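# Tighten the two unmarked cover-plate screws with the screwdriver

## Task

The cover plate has two loose screws, the ones lacking an orange paint mark. Use the cordless screwdriver lying on the table (it fits these screws and runs while its trigger is pulled) to drive both in until tight. At the end the screwdriver must be switched off.

## Robot and tools

Robot: two arms, left_arm and right_arm, each ending in an identical right-handed five-finger hand (so the hands are not mirrored). Each hand has six motors: little, ring, middle, index, thumb_bend, thumb_turn.

Scene frame: origin at table-top height, halfway between the two arm bases; +x points out over the table, +z up, and left_arm sits on the +y side. Positions print in metres, orientation as end_effector_quat_wxyz, velocities in m/s and rad/s. Printed positions can be slightly off, more so at long reach.

Hand point: a spot 0.05 m in front of the palm, where index pad and thumb tip meet in a pinch. Its own +z runs along the straightened fingers (which extend 0.06-0.07 m past it), +y points out of the palm, +x runs across the palm away from the thumb. A rigid bracket on the little-finger side of the wrist sticks out about 0.10 m across the palm and can collide with things. Large tilts about x or y can shift the hand point by up to about 2 cm.

A row is 28 numbers, each in [-1, 1], always for both arms: left_arm dx, dy, dz, rx, ry, rz; left hand little, ring, middle, index, thumb_bend, thumb_turn, force_limit, speed; then the same fourteen for right_arm. The six pose numbers are offsets (not poses) along scene axes, measured from that arm's Hand target as it stood when the action or move began; 1.0 equals 0.6 m or 180 degrees; rx, ry, rz form one rotation vector, turning about the Hand target's position. Sending the same offset again moves further. All zeros re-commands the current Hand target. The six finger numbers are absolute targets: +1 open/straight, -1 curled shut; thumb_turn +1 sits beside the palm, -1 faces the fingers. A pinch is roughly index -0.22, thumb_bend -0.75, thumb_turn -0.57. force_limit maps -1..+1 to about 0..10 N at the fingertip (0..15 N for the two thumb motors); speed maps -1..+1 to nearly stopped..full (whole travel in 0.6 s). No value means "unchanged": to keep a hand as it is, resend the last eight numbers you sent it (before any, send hand_measured plus hand_force_limit and hand_speed). Close at speed -0.9 or lower for a gentle grip. A wrap grip needs the thumb turned in before contact and suits objects 0.035-0.08 m thick.

Tools:
- execute_actions(actions, cameras): a list of actions, each up to 15 rows; each row lasts one 1/30 s step, and a short action repeats its final row to fill 15 steps. Every row in an action counts from the action's starting Hand target. An empty list just reports state.
- move(target, speed, blend, stop_force, zero, blocking, cameras): straight-line path for each hand point toward one row, or a list of up to 15 rows that differ only in pose offsets, all counted from the same starting Hand targets. speed is m/s, 0.002-0.5 (default 0.25; rotation capped at twice that in rad/s), one value or one per target. blend (m) rounds corners in a list. stop_force (4-80 N) ends an arm's path once its wrist sensor feels that much push against the motion; use it slowly when approaching contact, leave it out when backing off a surface, and do not rely on it while the hand rotates. zero (default true) re-zeroes before the move. blocking=false returns early and cannot be combined with stop_force. Paths ignore obstacles and the other arm.
- wait(seconds 0-10), stop() to brake a running move, zoom_image(camera, region [x0, y0, x1, y1] in pixels, at most 504x504), show_instructions() for the reference pages, zero_wrist_force(arm), finished_scene(scene).

Cameras: cam_head_left (896x504), cam_head_right (896x504), cam_high (896x504), cam_left_wrist (672x504), cam_right_wrist (672x504).

Results: each arm's pose and velocity, a Hand target (your latest command after clipping; the next offsets start from it), joint positions and torques, Wrist force and Wrist torque in the hand's own axes plus the peak since last shown, and hand_measured, hand_stopped_by (moving, target, force, stalled, fault) and hand_load_n, in motor order. A lost grip shows as hand_load_n falling near zero. A move adds a "move:" line: done, off_target, moving, held, contact or fault, with limits=paced (command clipped) or limits=held (steps withheld). "pose unreachable" means the clearance check between arms blocked a command.

Each control step the command is clipped to within 100 mm and 16 degrees of the measured pose, so big offsets may fall short; continue from the reported Hand target. Arms are stiff: aiming even slightly past a firm contact presses hard.

Avoid: torque faults (joint contact limits 297, 297, 135, 48.6, 48.6, 48.6 N m from base outward) and force faults (about 150 N on any part), which halt the arm for 10 s; collisions between arms; dropping or flinging the screwdriver; fast swings or excess load on fingers; anything falling off or being left off the table; long hot holds (MOTOR HOT at 70 °C, brakes at 85 °C). Loose objects may get nudged occasionally. Release the trigger before finishing so the screwdriver is off.

Each tool is called after "Request:" in YAML: its name, and indented under it one key for each argument.

Reference images:

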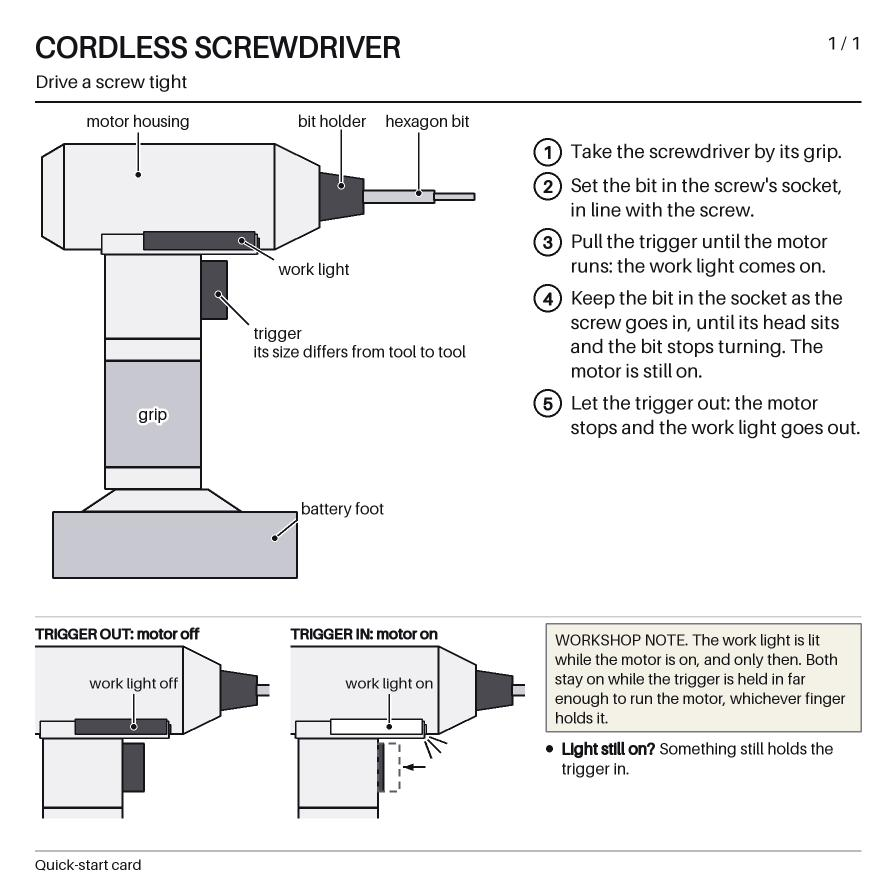

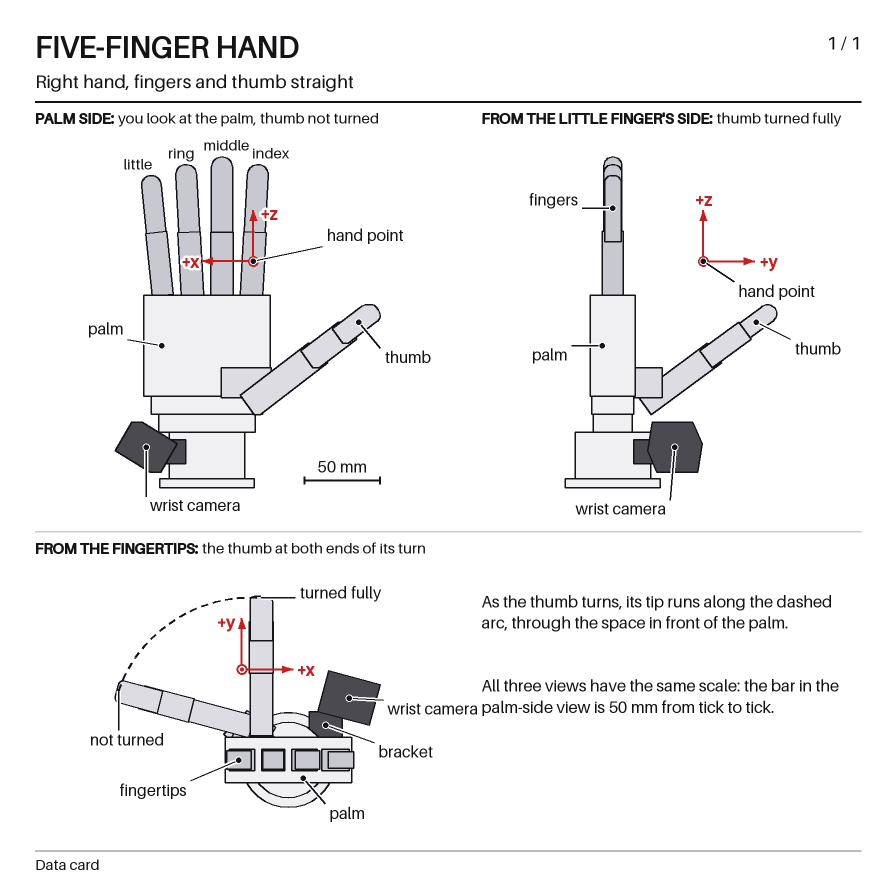

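## Session

Request:
execute_actions:
  actions: []

Scene clock: 209.80 s.
left_arm: end_effector_position=(+0.6343, +0.4050, +0.4303) hand_measured=(+1.000, +1.000, +1.000, +1.000, +1.000, +1.000) hand_load_n=(+0.0, +0.0, +0.0, +0.0, +0.0, +0.0) hand_stopped_by=(target, target, target, target, target, target) hand_force_limit=0.00 hand_speed=-0.80 end_effector_quat_wxyz=(+0.025, +0.542, -0.170, +0.822) end_effector_velocity=(+0.000, +0.000, +0.000) end_effector_angular_velocity=(+0.002, -0.001, +0.000) | right_arm: end_effector_position=(+0.6310, +0.1582, +0.1180) hand_measured=(+0.900, +0.900, +0.900, +1.000, +1.000, -1.000) hand_load_n=(+0.0, +0.0, +0.0, +0.0, +0.0, +0.0) hand_stopped_by=(target, target, target, target, target, target) hand_force_limit=0.00 hand_speed=-0.50 end_effector_quat_wxyz=(+0.680, -0.201, +0.678, +0.194) end_effector_velocity=(+0.000, +0.000, +0.001) end_effector_angular_velocity=(+0.000, +0.000, +0.000)
Joint positions: left_arm=[-0.433 -1.662 2.215 -0.915 1.51 -4.416] | right_arm=[0.822 -0.881 1.776 -0.895 1.886 -1.581]
Joint velocities: left_arm=[0.001 0 0 0 0.001 0.002] | right_arm=[0 -0.001 0 0 0 0]
Joint torques (N m): left_arm=[2.22 -34.75 -34.33 -4.59 1.77 0.86] | right_arm=[-14.64 -77.67 -27.01 -0.23 -1.24 -2.06]
Wrist force (N): left_arm=[2.5 1.2 0.9] | right_arm=[-0.4 0.0 -0.8]
Wrist torque (N m): left_arm=[0.14 -0.53 0.27] | right_arm=[-0.13 0.22 -0.16]
Wrist force, peak (N): left_arm=[2.5 1.2 0.9] | right_arm=[-0.4 0.0 -0.8]
Hand target: left_arm +0.6343, +0.4050, +0.4303; +0.025, +0.542, -0.170, +0.822 | right_arm +0.6309, +0.1582, +0.1180; +0.680, -0.201, +0.678, +0.194
Off the commanded pose: left_arm 0.000 m, 0 deg | right_arm 0.000 m, 0 deg.

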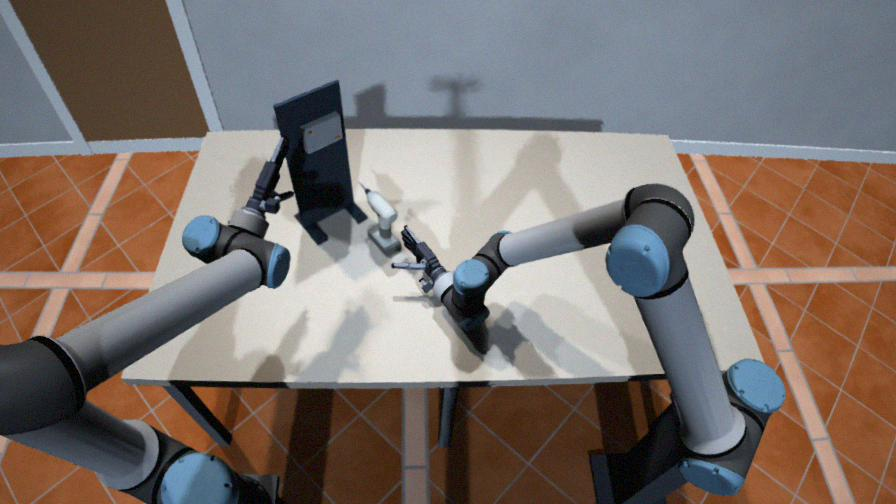

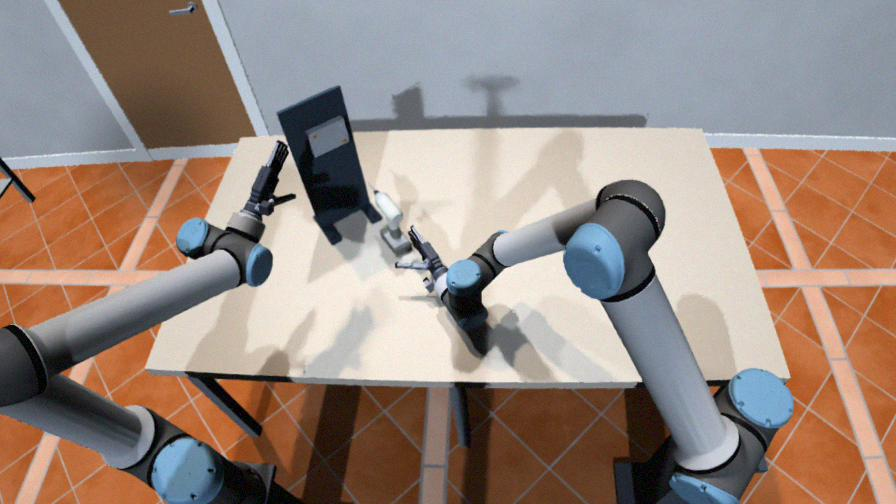

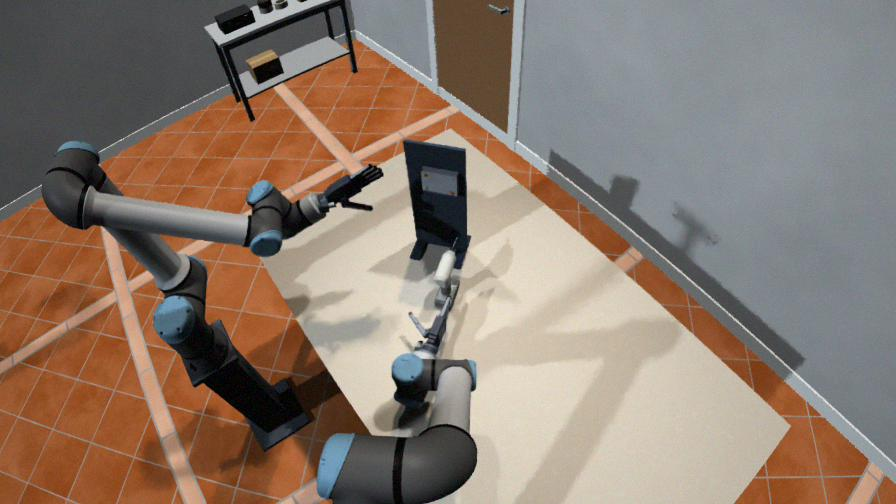

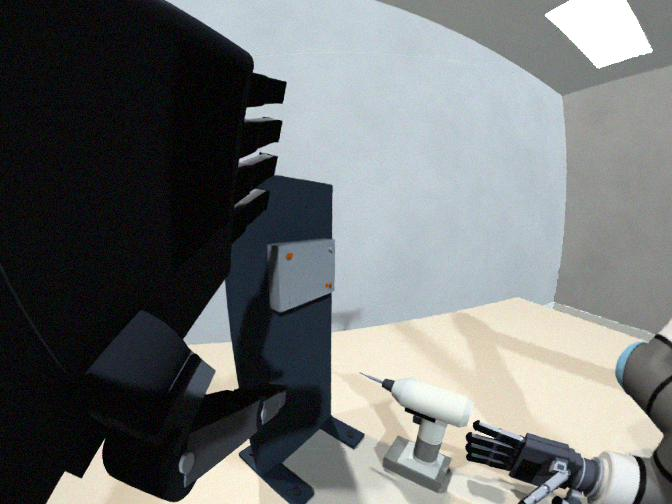

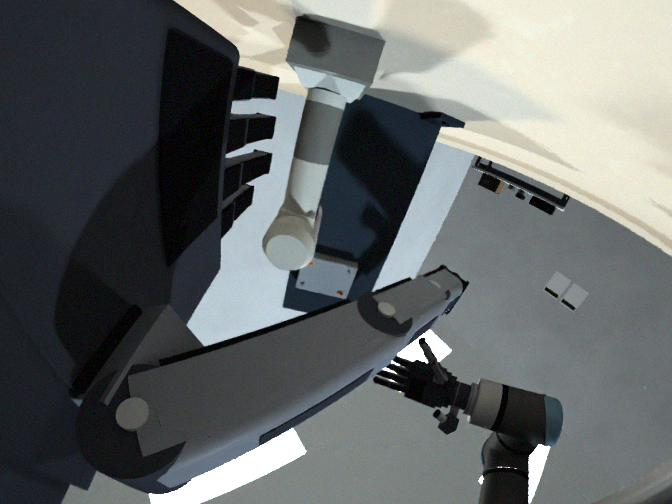

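Request:
zoom_image:
  camera: "cam_head_left"
  region: [240, 70, 480, 310]

Request:
zoom_image:
  camera: "cam_high"
  region: [380, 130, 560, 380]

Request:
zoom_image:
  camera: "cam_left_wrist"
  region: [220, 200, 620, 504]

Request:
zoom_image:
  camera: "cam_right_wrist"
  region: [160, 0, 480, 320]

Scaled by 2.100.

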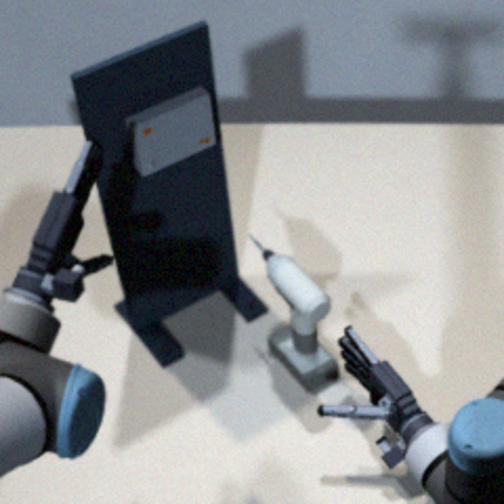

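Scaled by 2.016.

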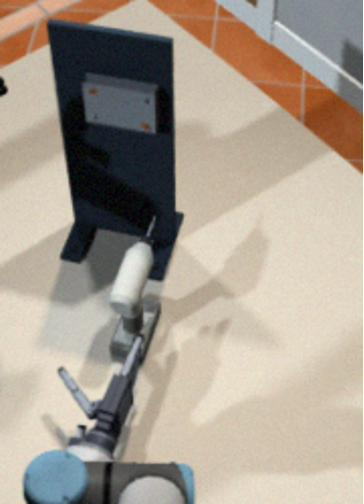

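Scaled by 1.260 from the camera's 672x504 image, which has a finer 960x720 frame.

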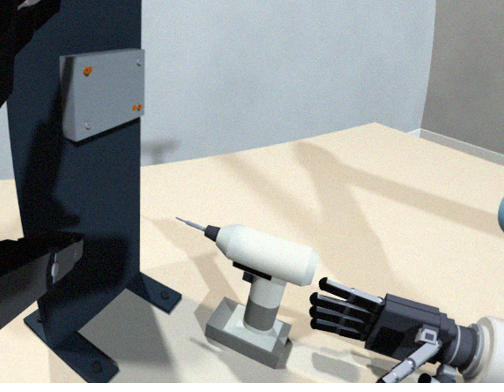

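Scaled by 1.575 from the camera's 672x504 image, which has a finer 960x720 frame.

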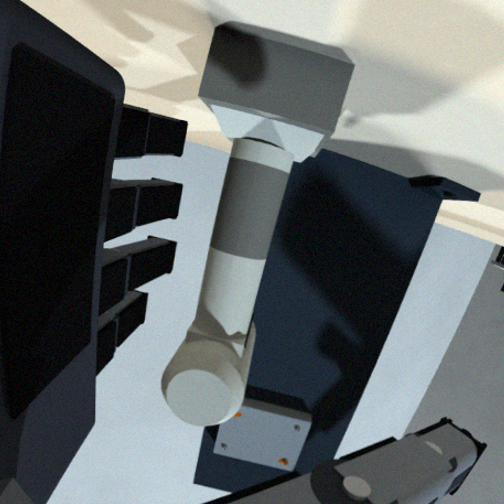

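Request:
move:
  target: [0,0,0,0,0,0,1,1,1,1,1,1,0,-0.8,0.0703,0.0447,0.01,0,0,0,0.9,0.9,0.9,1,1,-1,0,-0.5]
  speed: 0.06
  stop_force: 6

Request:
zoom_image:
  camera: "cam_left_wrist"
  region: [320, 330, 620, 504]

Request:
zoom_image:
  camera: "cam_head_left"
  region: [330, 150, 490, 310]

Request:
zoom_image:
  camera: "cam_right_wrist"
  region: [160, 0, 480, 320]

Scene clock: 213.37 s.
left_arm: end_effector_position=(+0.6343, +0.4050, +0.4303) hand_measured=(+1.000, +1.000, +1.000, +1.000, +1.000, +1.000) hand_load_n=(+0.0, +0.0, +0.0, +0.0, +0.0, +0.0) hand_stopped_by=(target, target, target, target, target, target) hand_force_limit=0.00 hand_speed=-0.80 end_effector_quat_wxyz=(+0.025, +0.542, -0.170, +0.822) end_effector_velocity=(+0.000, +0.000, +0.000) end_effector_angular_velocity=(+0.001, +0.000, +0.000) | right_arm: end_effector_position=(+0.6731, +0.1850, +0.1240) hand_measured=(+0.900, +0.900, +0.900, +1.000, +1.000, -1.000) hand_load_n=(+0.0, +0.0, +0.0, +0.0, +0.0, -0.5) hand_stopped_by=(target, target, target, target, target, target) hand_force_limit=0.00 hand_speed=-0.50 end_effector_quat_wxyz=(+0.680, -0.201, +0.678, +0.194) end_effector_velocity=(+0.000, +0.000, -0.001) end_effector_angular_velocity=(+0.000, +0.000, +0.000)
Joint positions: left_arm=[-0.433 -1.662 2.215 -0.915 1.51 -4.416] | right_arm=[0.802 -0.841 1.677 -0.836 1.866 -1.581]
Joint velocities: left_arm=[0 0 0 0 0 0.001] | right_arm=[0 0.001 0 0 0 0]
Joint torques (N m): left_arm=[2.82 -35.64 -34.79 -4.75 1.66 0.93] | right_arm=[14.22 -101.11 -31.69 -4.43 2.2 0.71]
Wrist force (N): left_arm=[2.5 1.0 0.6] | right_arm=[-0.9 -0.3 -0.4]
Wrist torque (N m): left_arm=[0.14 -0.53 0.27] | right_arm=[-0.19 0.28 -0.18]
Wrist force, peak (N): left_arm=[2.8 1.3 0.9] | right_arm=[-0.9 -0.1 -1.3]
Hand target: left_arm +0.6343, +0.4050, +0.4303; +0.025, +0.542, -0.170, +0.822 | right_arm +0.6731, +0.1851, +0.1240; +0.680, -0.201, +0.678, +0.194
Off the commanded pose: left_arm 0.000 m, 0 deg | right_arm 0.000 m, 0 deg.
move: done

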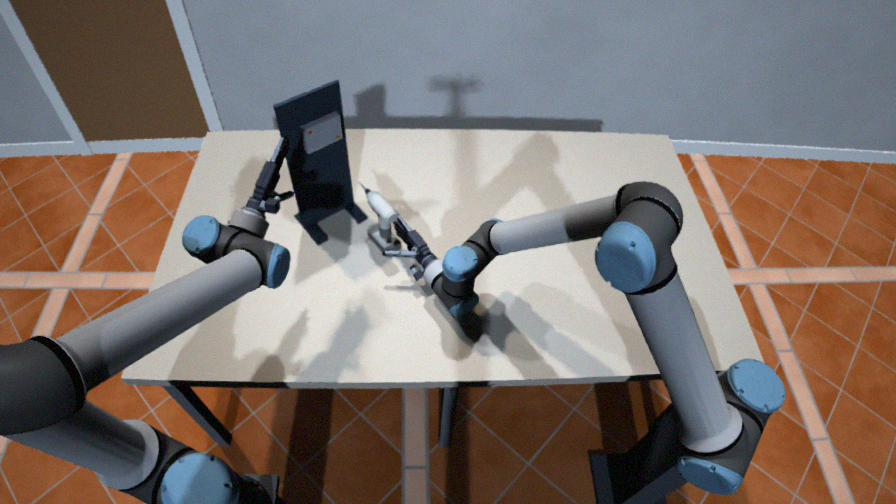

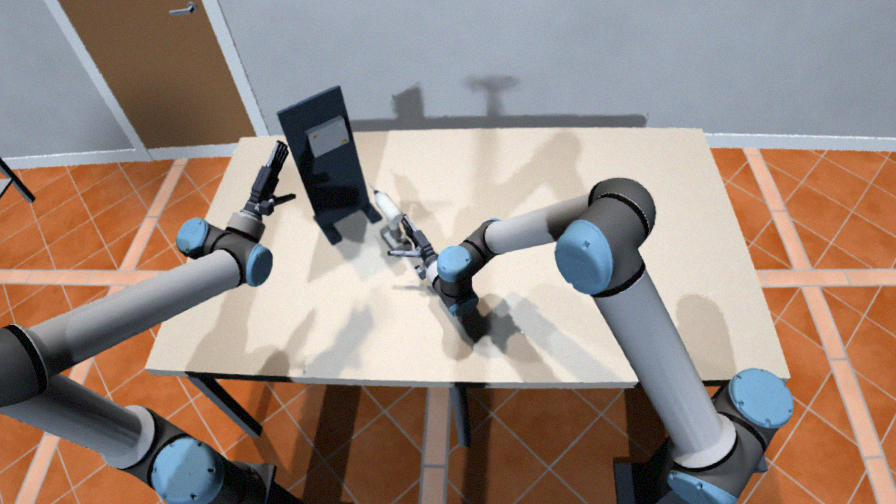

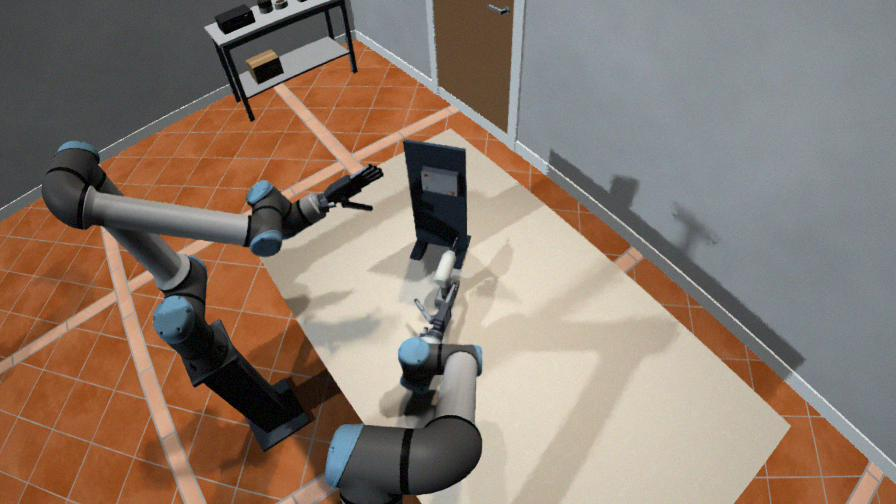

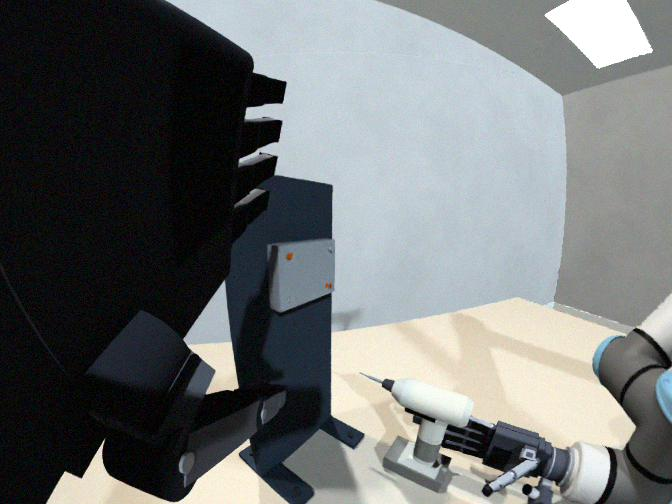

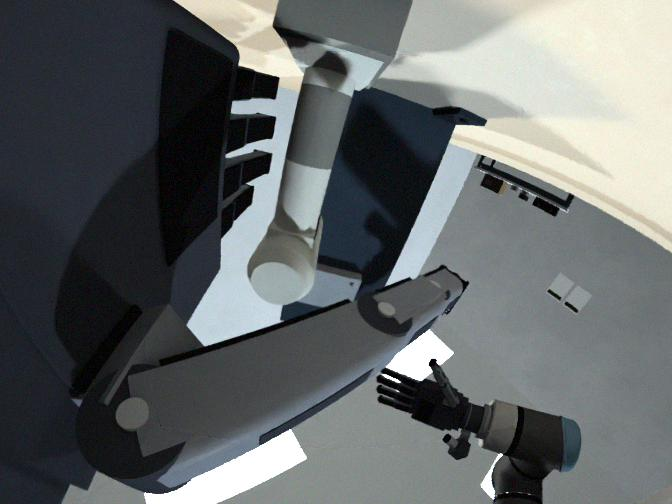

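Scaled by 1.680 from the camera's 672x504 image, which has a finer 960x720 frame.

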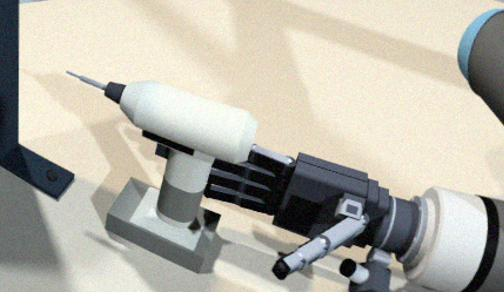

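Scaled by 3.150.

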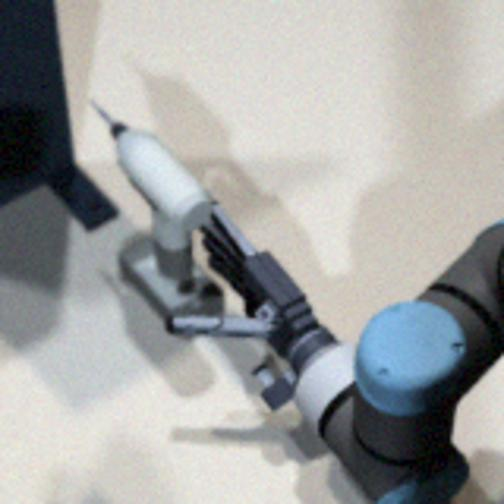

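Scaled by 1.575 from the camera's 672x504 image, which has a finer 960x720 frame.

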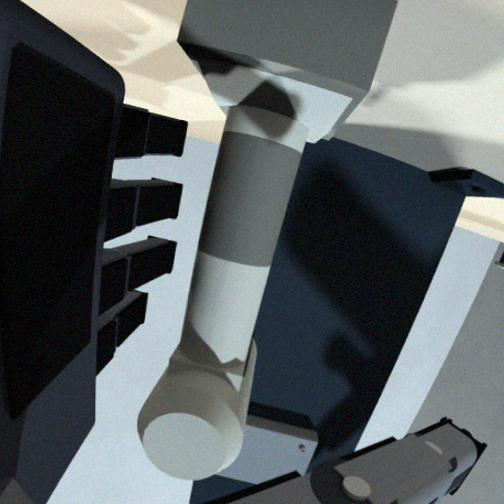

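Request:
move:
  target:
    - [0,0,0,0,0,0,1,1,1,1,1,1,0,-0.8,0.004,-0.005,0.0,0,0,0.0444,0.9,0.9,0.9,1,1,-1,0,-0.5]
    - [0,0,0,0,0,0,1,1,1,1,1,1,0,-0.8,0.0485,0.034,0.0,0,0,0.0444,0.9,0.9,0.9,1,1,-1,0,-0.5]
  speed: 0.06

Request:
zoom_image:
  camera: "cam_left_wrist"
  region: [320, 330, 620, 504]

Request:
zoom_image:
  camera: "cam_head_left"
  region: [330, 150, 490, 310]

Request:
zoom_image:
  camera: "cam_right_wrist"
  region: [160, 0, 480, 320]

Scene clock: 216.30 s.
left_arm: end_effector_position=(+0.6343, +0.4050, +0.4303) hand_measured=(+1.000, +1.000, +1.000, +1.000, +1.000, +1.000) hand_load_n=(+0.0, +0.0, +0.0, -0.5, +0.0, +0.0) hand_stopped_by=(target, target, target, target, target, target) hand_force_limit=0.00 hand_speed=-0.80 end_effector_quat_wxyz=(+0.025, +0.542, -0.170, +0.822) end_effector_velocity=(+0.000, +0.000, +0.000) end_effector_angular_velocity=(-0.001, +0.000, +0.000) | right_arm: end_effector_position=(+0.7022, +0.2055, +0.1239) hand_measured=(+0.900, +0.900, +0.900, +1.000, +1.000, -1.000) hand_load_n=(+0.0, +0.0, +0.0, +0.0, +0.0, +0.0) hand_stopped_by=(target, target, target, target, target, target) hand_force_limit=0.00 hand_speed=-0.50 end_effector_quat_wxyz=(+0.665, -0.248, +0.662, +0.241) end_effector_velocity=(-0.002, -0.001, +0.001) end_effector_angular_velocity=(+0.000, -0.001, +0.000)
Joint positions: left_arm=[-0.433 -1.662 2.215 -0.915 1.51 -4.416] | right_arm=[0.745 -0.812 1.617 -0.805 1.67 -1.581]
Joint velocities: left_arm=[0 0 0 0 0 -0.001] | right_arm=[0 -0.003 0.005 -0.003 0 0]
Joint torques (N m): left_arm=[0.82 -34.42 -33.6 -4.43 1.41 1.84] | right_arm=[-2.58 -104.85 -24.33 -5.94 0.13 1.79]
Wrist force (N): left_arm=[2.4 1.1 0.8] | right_arm=[-0.4 0.0 -0.7]
Wrist torque (N m): left_arm=[0.14 -0.52 0.27] | right_arm=[-0.13 0.24 -0.16]
Wrist force, peak (N): left_arm=[2.8 1.2 1.1] | right_arm=[-0.7 -0.5 -1.5]
Hand target: left_arm +0.6343, +0.4050, +0.4303; +0.025, +0.542, -0.170, +0.822 | right_arm +0.7022, +0.2055, +0.1240; +0.665, -0.248, +0.662, +0.241
Off the commanded pose: left_arm 0.000 m, 0 deg | right_arm 0.000 m, 0 deg.
move: done

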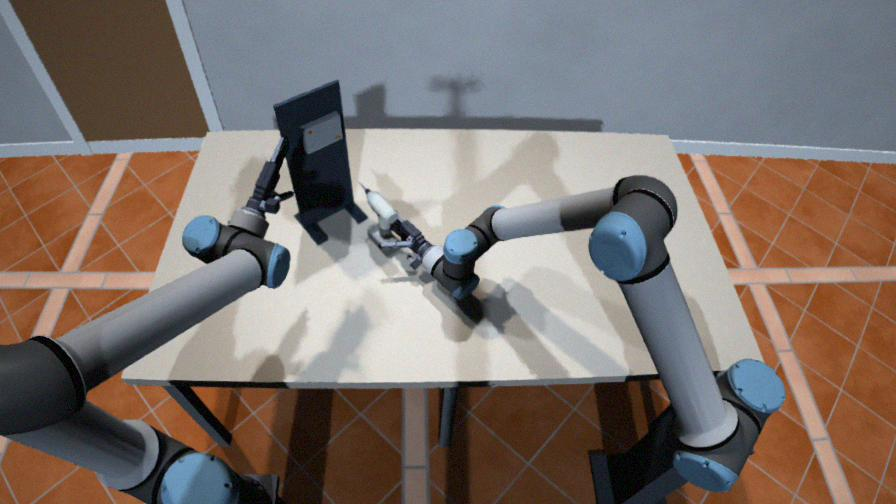

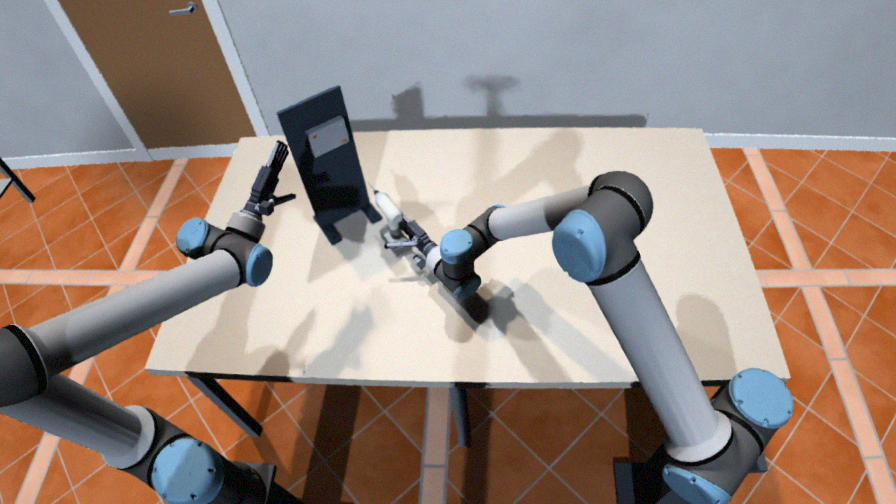

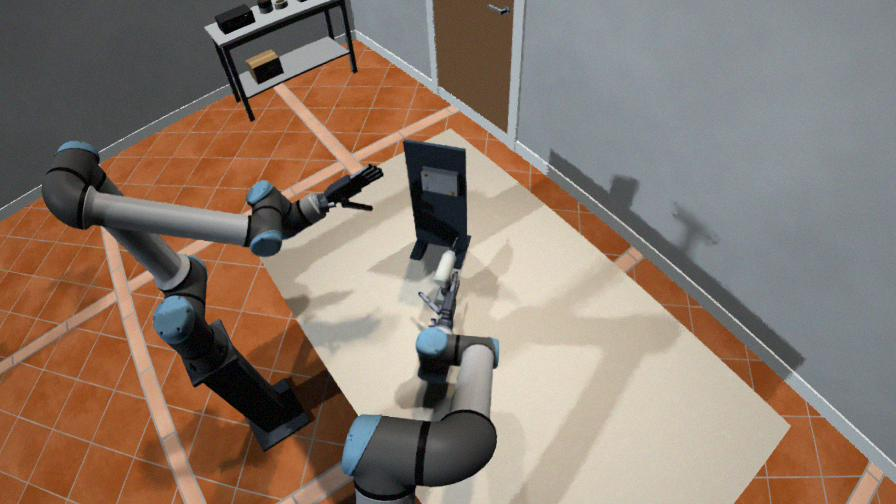

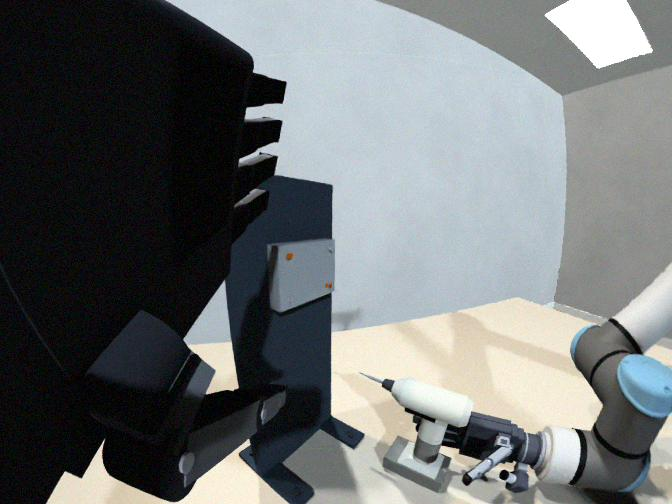

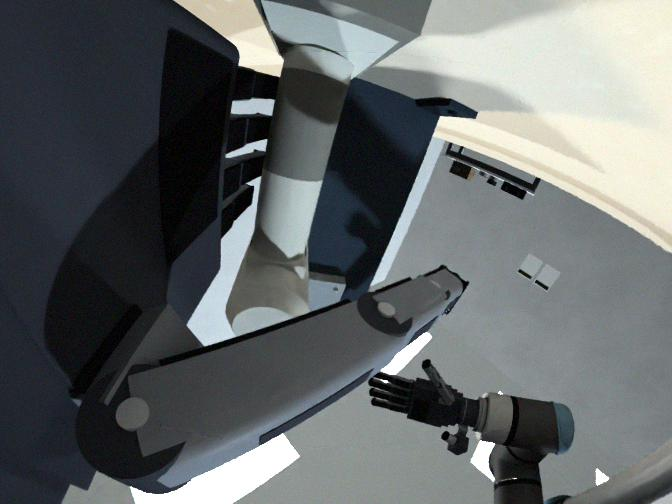

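Scaled by 1.680 from the camera's 672x504 image, which has a finer 960x720 frame.

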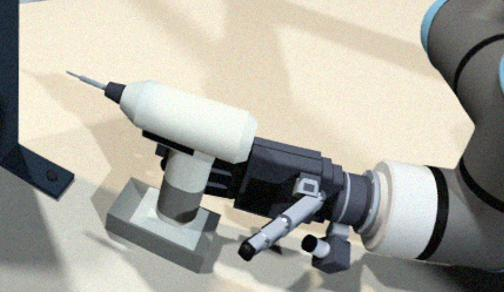

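Scaled by 3.150.

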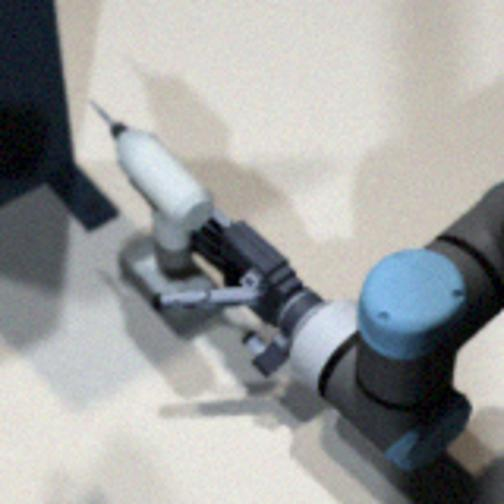

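Scaled by 1.575 from the camera's 672x504 image, which has a finer 960x720 frame.

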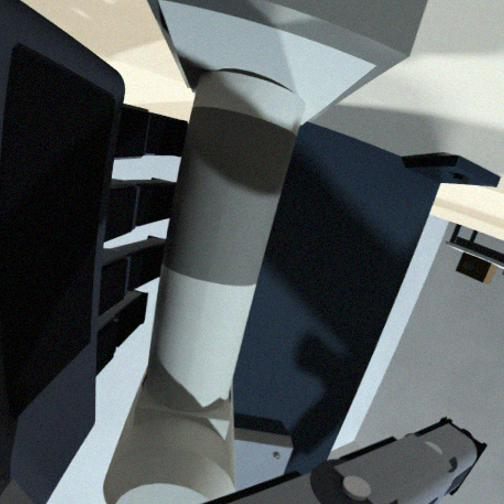

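Request:
move:
  target: [0,0,0,0,0,0,1,1,1,1,1,1,0,-0.8,0.032,0.039,0.0,0,0,0,0.9,0.9,0.9,1,1,-1,0,-0.5]
  speed: 0.05
  stop_force: 5

Request:
zoom_image:
  camera: "cam_left_wrist"
  region: [320, 330, 620, 504]

Request:
zoom_image:
  camera: "cam_head_left"
  region: [330, 150, 490, 310]

Request:
zoom_image:
  camera: "cam_right_wrist"
  region: [160, 0, 480, 320]

Scene clock: 218.23 s.
left_arm: end_effector_position=(+0.6343, +0.4050, +0.4303) hand_measured=(+1.000, +1.000, +1.000, +1.000, +1.000, +1.000) hand_load_n=(+0.0, +0.0, +0.0, +0.0, +0.0, +0.0) hand_stopped_by=(target, target, target, target, target, target) hand_force_limit=0.00 hand_speed=-0.80 end_effector_quat_wxyz=(+0.025, +0.542, -0.170, +0.822) end_effector_velocity=(+0.000, +0.001, +0.000) end_effector_angular_velocity=(+0.000, +0.000, +0.001) | right_arm: end_effector_position=(+0.7214, +0.2290, +0.1241) hand_measured=(+0.900, +0.900, +0.900, +1.000, +1.000, -1.000) hand_load_n=(+0.0, +0.0, +0.0, +0.0, +0.0, +0.0) hand_stopped_by=(target, target, target, target, target, target) hand_force_limit=0.00 hand_speed=-0.50 end_effector_quat_wxyz=(+0.665, -0.248, +0.662, +0.241) end_effector_velocity=(+0.000, +0.000, +0.000) end_effector_angular_velocity=(-0.001, +0.000, +0.000)
Joint positions: left_arm=[-0.433 -1.662 2.215 -0.915 1.51 -4.416] | right_arm=[0.748 -0.777 1.544 -0.768 1.673 -1.581]
Joint velocities: left_arm=[0.001 0 0 0 0 0] | right_arm=[0 0 0 0.001 0 0]
Joint torques (N m): left_arm=[0.69 -36.28 -34.64 -4.23 1.64 1.49] | right_arm=[-1.26 -108.33 -32.88 -4.59 -0.14 0.32]
Wrist force (N): left_arm=[2.1 1.1 0.5] | right_arm=[-0.2 -0.3 -0.3]
Wrist torque (N m): left_arm=[0.16 -0.45 0.26] | right_arm=[-0.20 0.18 -0.17]
Wrist force, peak (N): left_arm=[2.6 1.4 0.7] | right_arm=[-0.5 0.1 -1.4]
Hand target: left_arm +0.6343, +0.4050, +0.4303; +0.025, +0.542, -0.170, +0.822 | right_arm +0.7214, +0.2290, +0.1241; +0.665, -0.248, +0.662, +0.241
Off the commanded pose: left_arm 0.000 m, 0 deg | right_arm 0.000 m, 0 deg.
move: done

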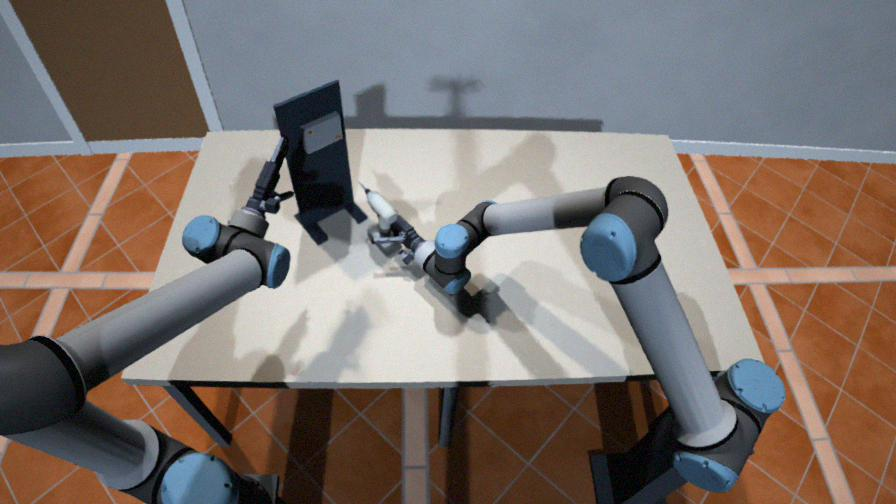

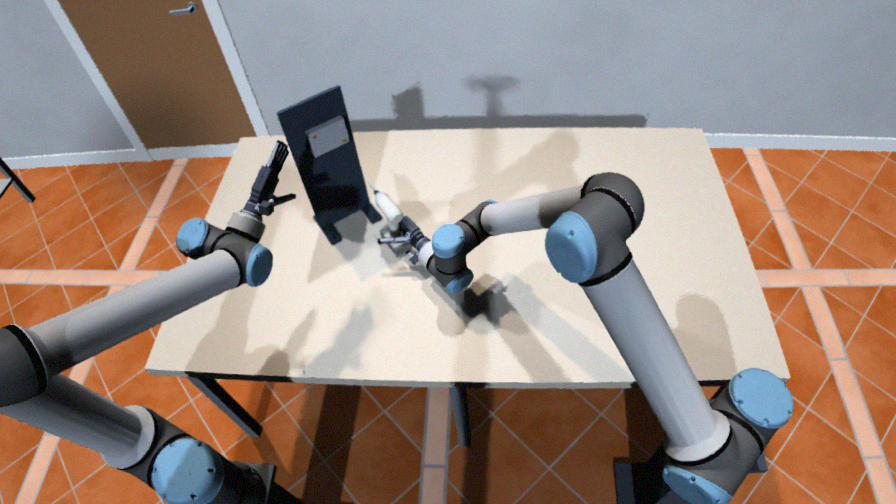

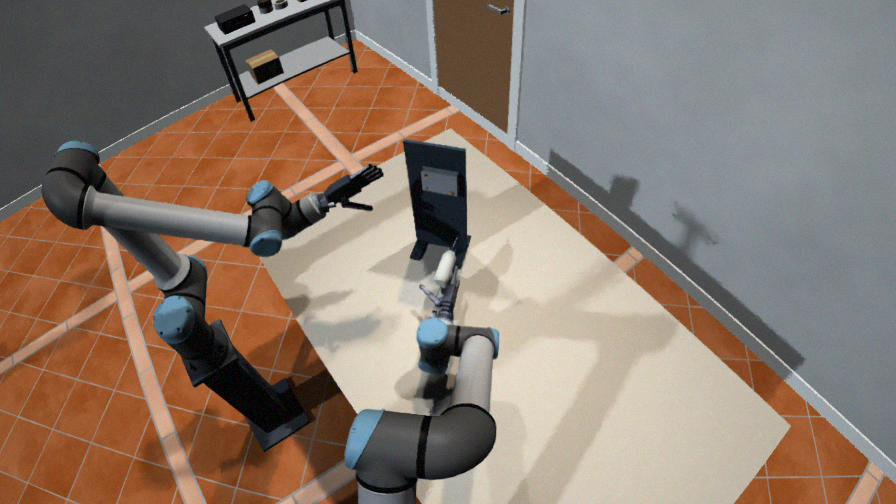

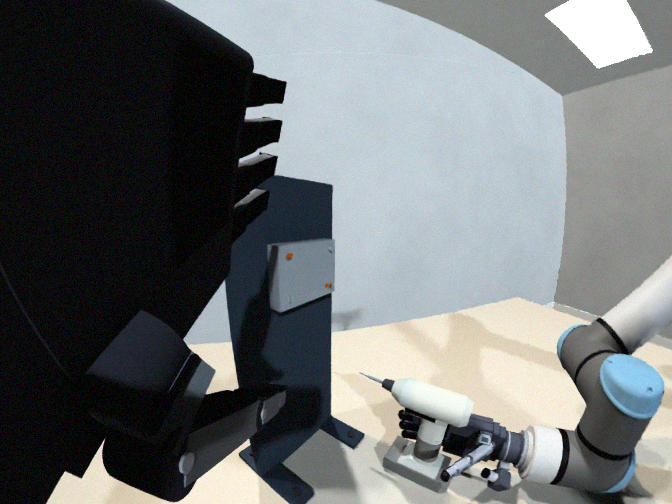

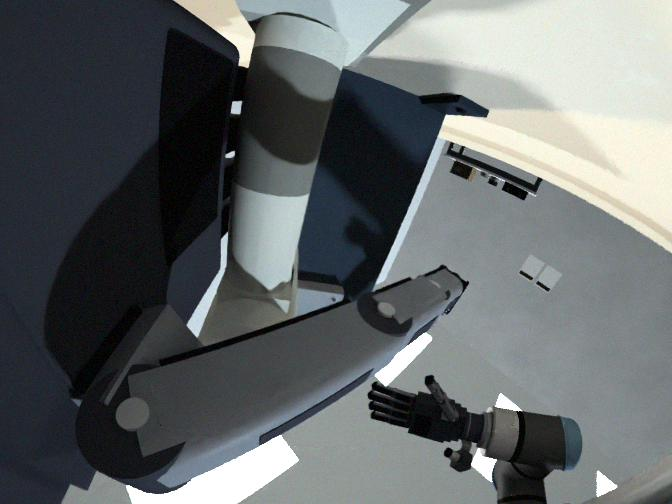

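Scaled by 1.680 from the camera's 672x504 image, which has a finer 960x720 frame.

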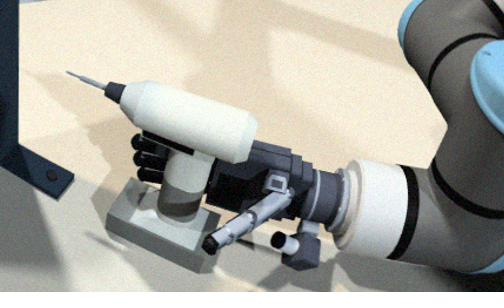

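Scaled by 3.150.

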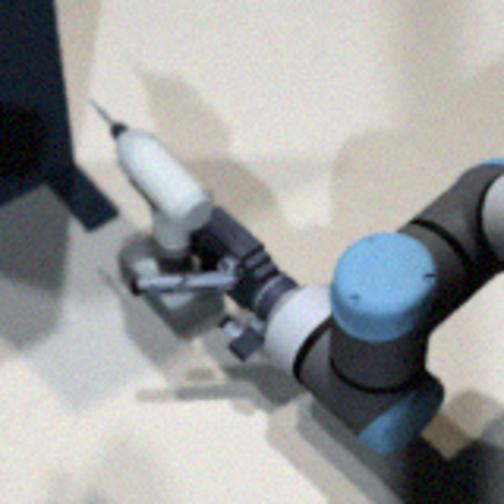

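Scaled by 1.575 from the camera's 672x504 image, which has a finer 960x720 frame.

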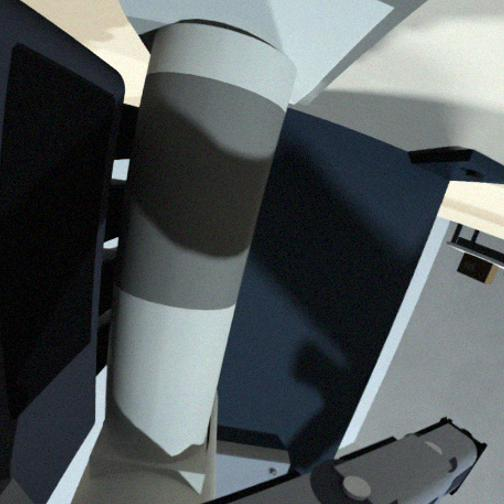

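Request:
move:
  target: [0,0,0,0,0,0,1,1,1,1,1,1,0,-0.8,0.0127,0.0237,0.0,0,0,0,0.9,0.9,0.9,1,1,-1,0,-0.5]
  speed: 0.03
  stop_force: 4
  cameras: ["cam_head_left","cam_left_wrist","cam_right_wrist"]

Request:
zoom_image:
  camera: "cam_left_wrist"
  region: [360, 350, 540, 504]

Request:
zoom_image:
  camera: "cam_head_left"
  region: [340, 170, 440, 270]

Scene clock: 220.53 s.
left_arm: end_effector_position=(+0.6343, +0.4050, +0.4303) hand_measured=(+1.000, +1.000, +1.000, +1.000, +1.000, +1.000) hand_load_n=(+0.0, +0.0, +0.0, +0.0, -0.5, +0.0) hand_stopped_by=(target, target, target, target, target, target) hand_force_limit=0.00 hand_speed=-0.80 end_effector_quat_wxyz=(+0.025, +0.542, -0.170, +0.822) end_effector_velocity=(+0.000, +0.001, +0.000) end_effector_angular_velocity=(+0.001, +0.000, +0.002) | right_arm: end_effector_position=(+0.7290, +0.2432, +0.1241) hand_measured=(+0.900, +0.900, +0.900, +1.000, +1.000, -1.000) hand_load_n=(+0.0, +0.0, +0.0, +0.0, -0.5, +0.0) hand_stopped_by=(target, target, target, target, target, target) hand_force_limit=0.00 hand_speed=-0.50 end_effector_quat_wxyz=(+0.665, -0.248, +0.662, +0.241) end_effector_velocity=(+0.000, +0.000, -0.001) end_effector_angular_velocity=(-0.001, +0.001, +0.000)
Joint positions: left_arm=[-0.433 -1.662 2.215 -0.915 1.51 -4.416] | right_arm=[0.753 -0.758 1.504 -0.747 1.678 -1.581]
Joint velocities: left_arm=[0.001 0 0 0 -0.001 0.001] | right_arm=[0 0.001 0 0.001 0 0]
Joint torques (N m): left_arm=[3.06 -38.22 -32.57 -4.36 1.65 1.51] | right_arm=[-14.75 -109.81 -29.03 -4.15 -0.46 -0.42]
Wrist force (N): left_arm=[2.3 1.0 0.7] | right_arm=[-0.4 -0.1 -0.6]
Wrist torque (N m): left_arm=[0.11 -0.50 0.26] | right_arm=[-0.15 0.22 -0.17]
Wrist force, peak (N): left_arm=[2.7 1.3 1.1] | right_arm=[-0.8 -2.1 -1.6]
Hand target: left_arm +0.6343, +0.4050, +0.4303; +0.025, +0.542, -0.170, +0.822 | right_arm +0.7290, +0.2432, +0.1241; +0.665, -0.248, +0.662, +0.241
Off the commanded pose: left_arm 0.000 m, 0 deg | right_arm 0.000 m, 0 deg.
move: done
Images, in order (width x height): cam_head_left 896x504, cam_left_wrist 672x504, cam_right_wrist 672x504.

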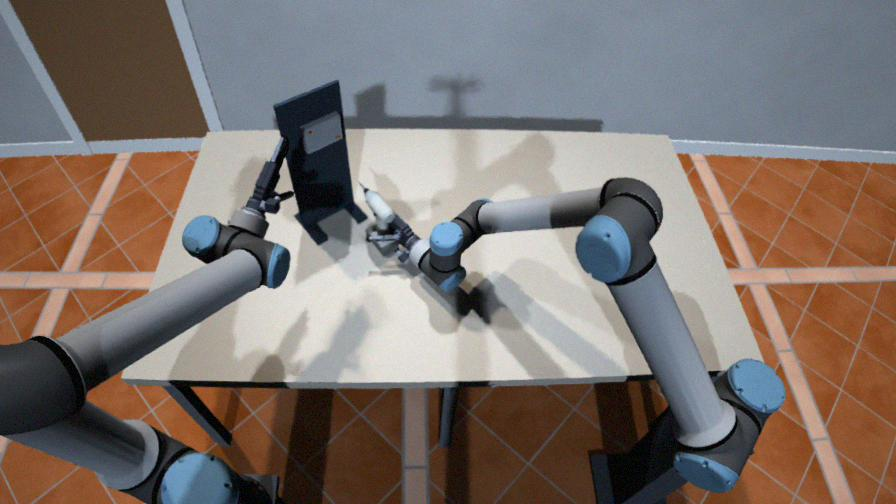

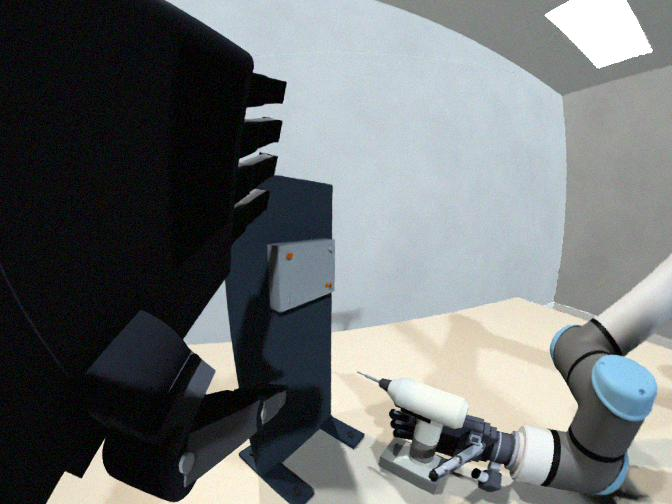

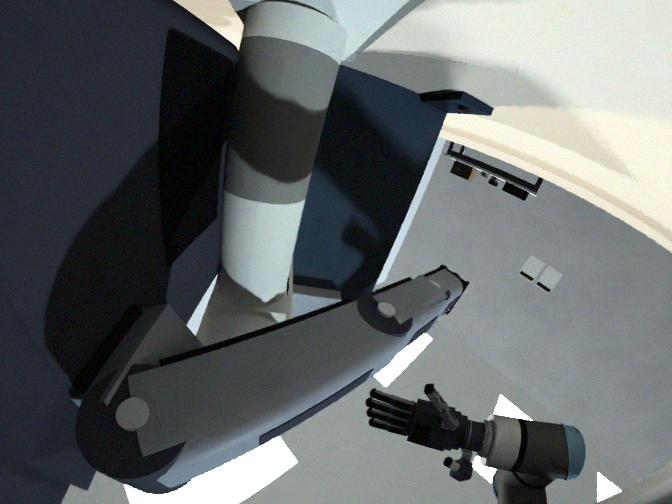

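Scaled by 2.800 from the camera's 672x504 image, which has a finer 960x720 frame.

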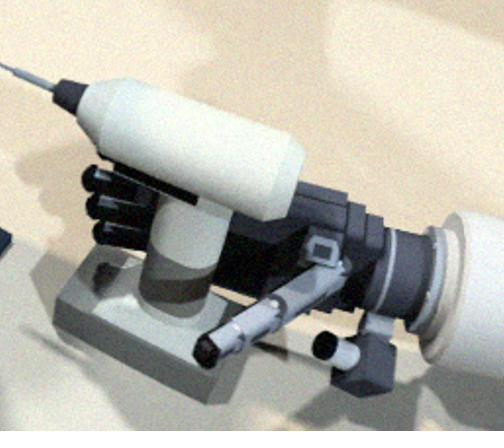

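Scaled by 5.040.

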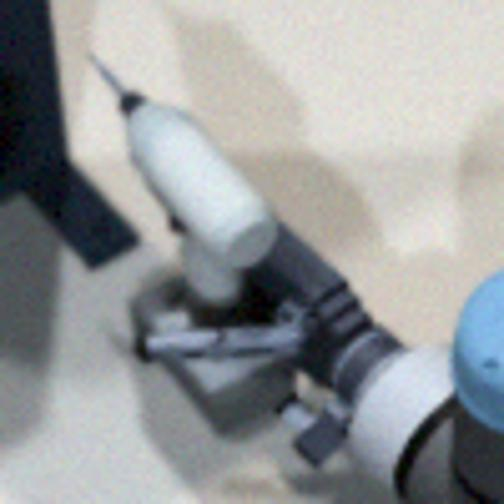

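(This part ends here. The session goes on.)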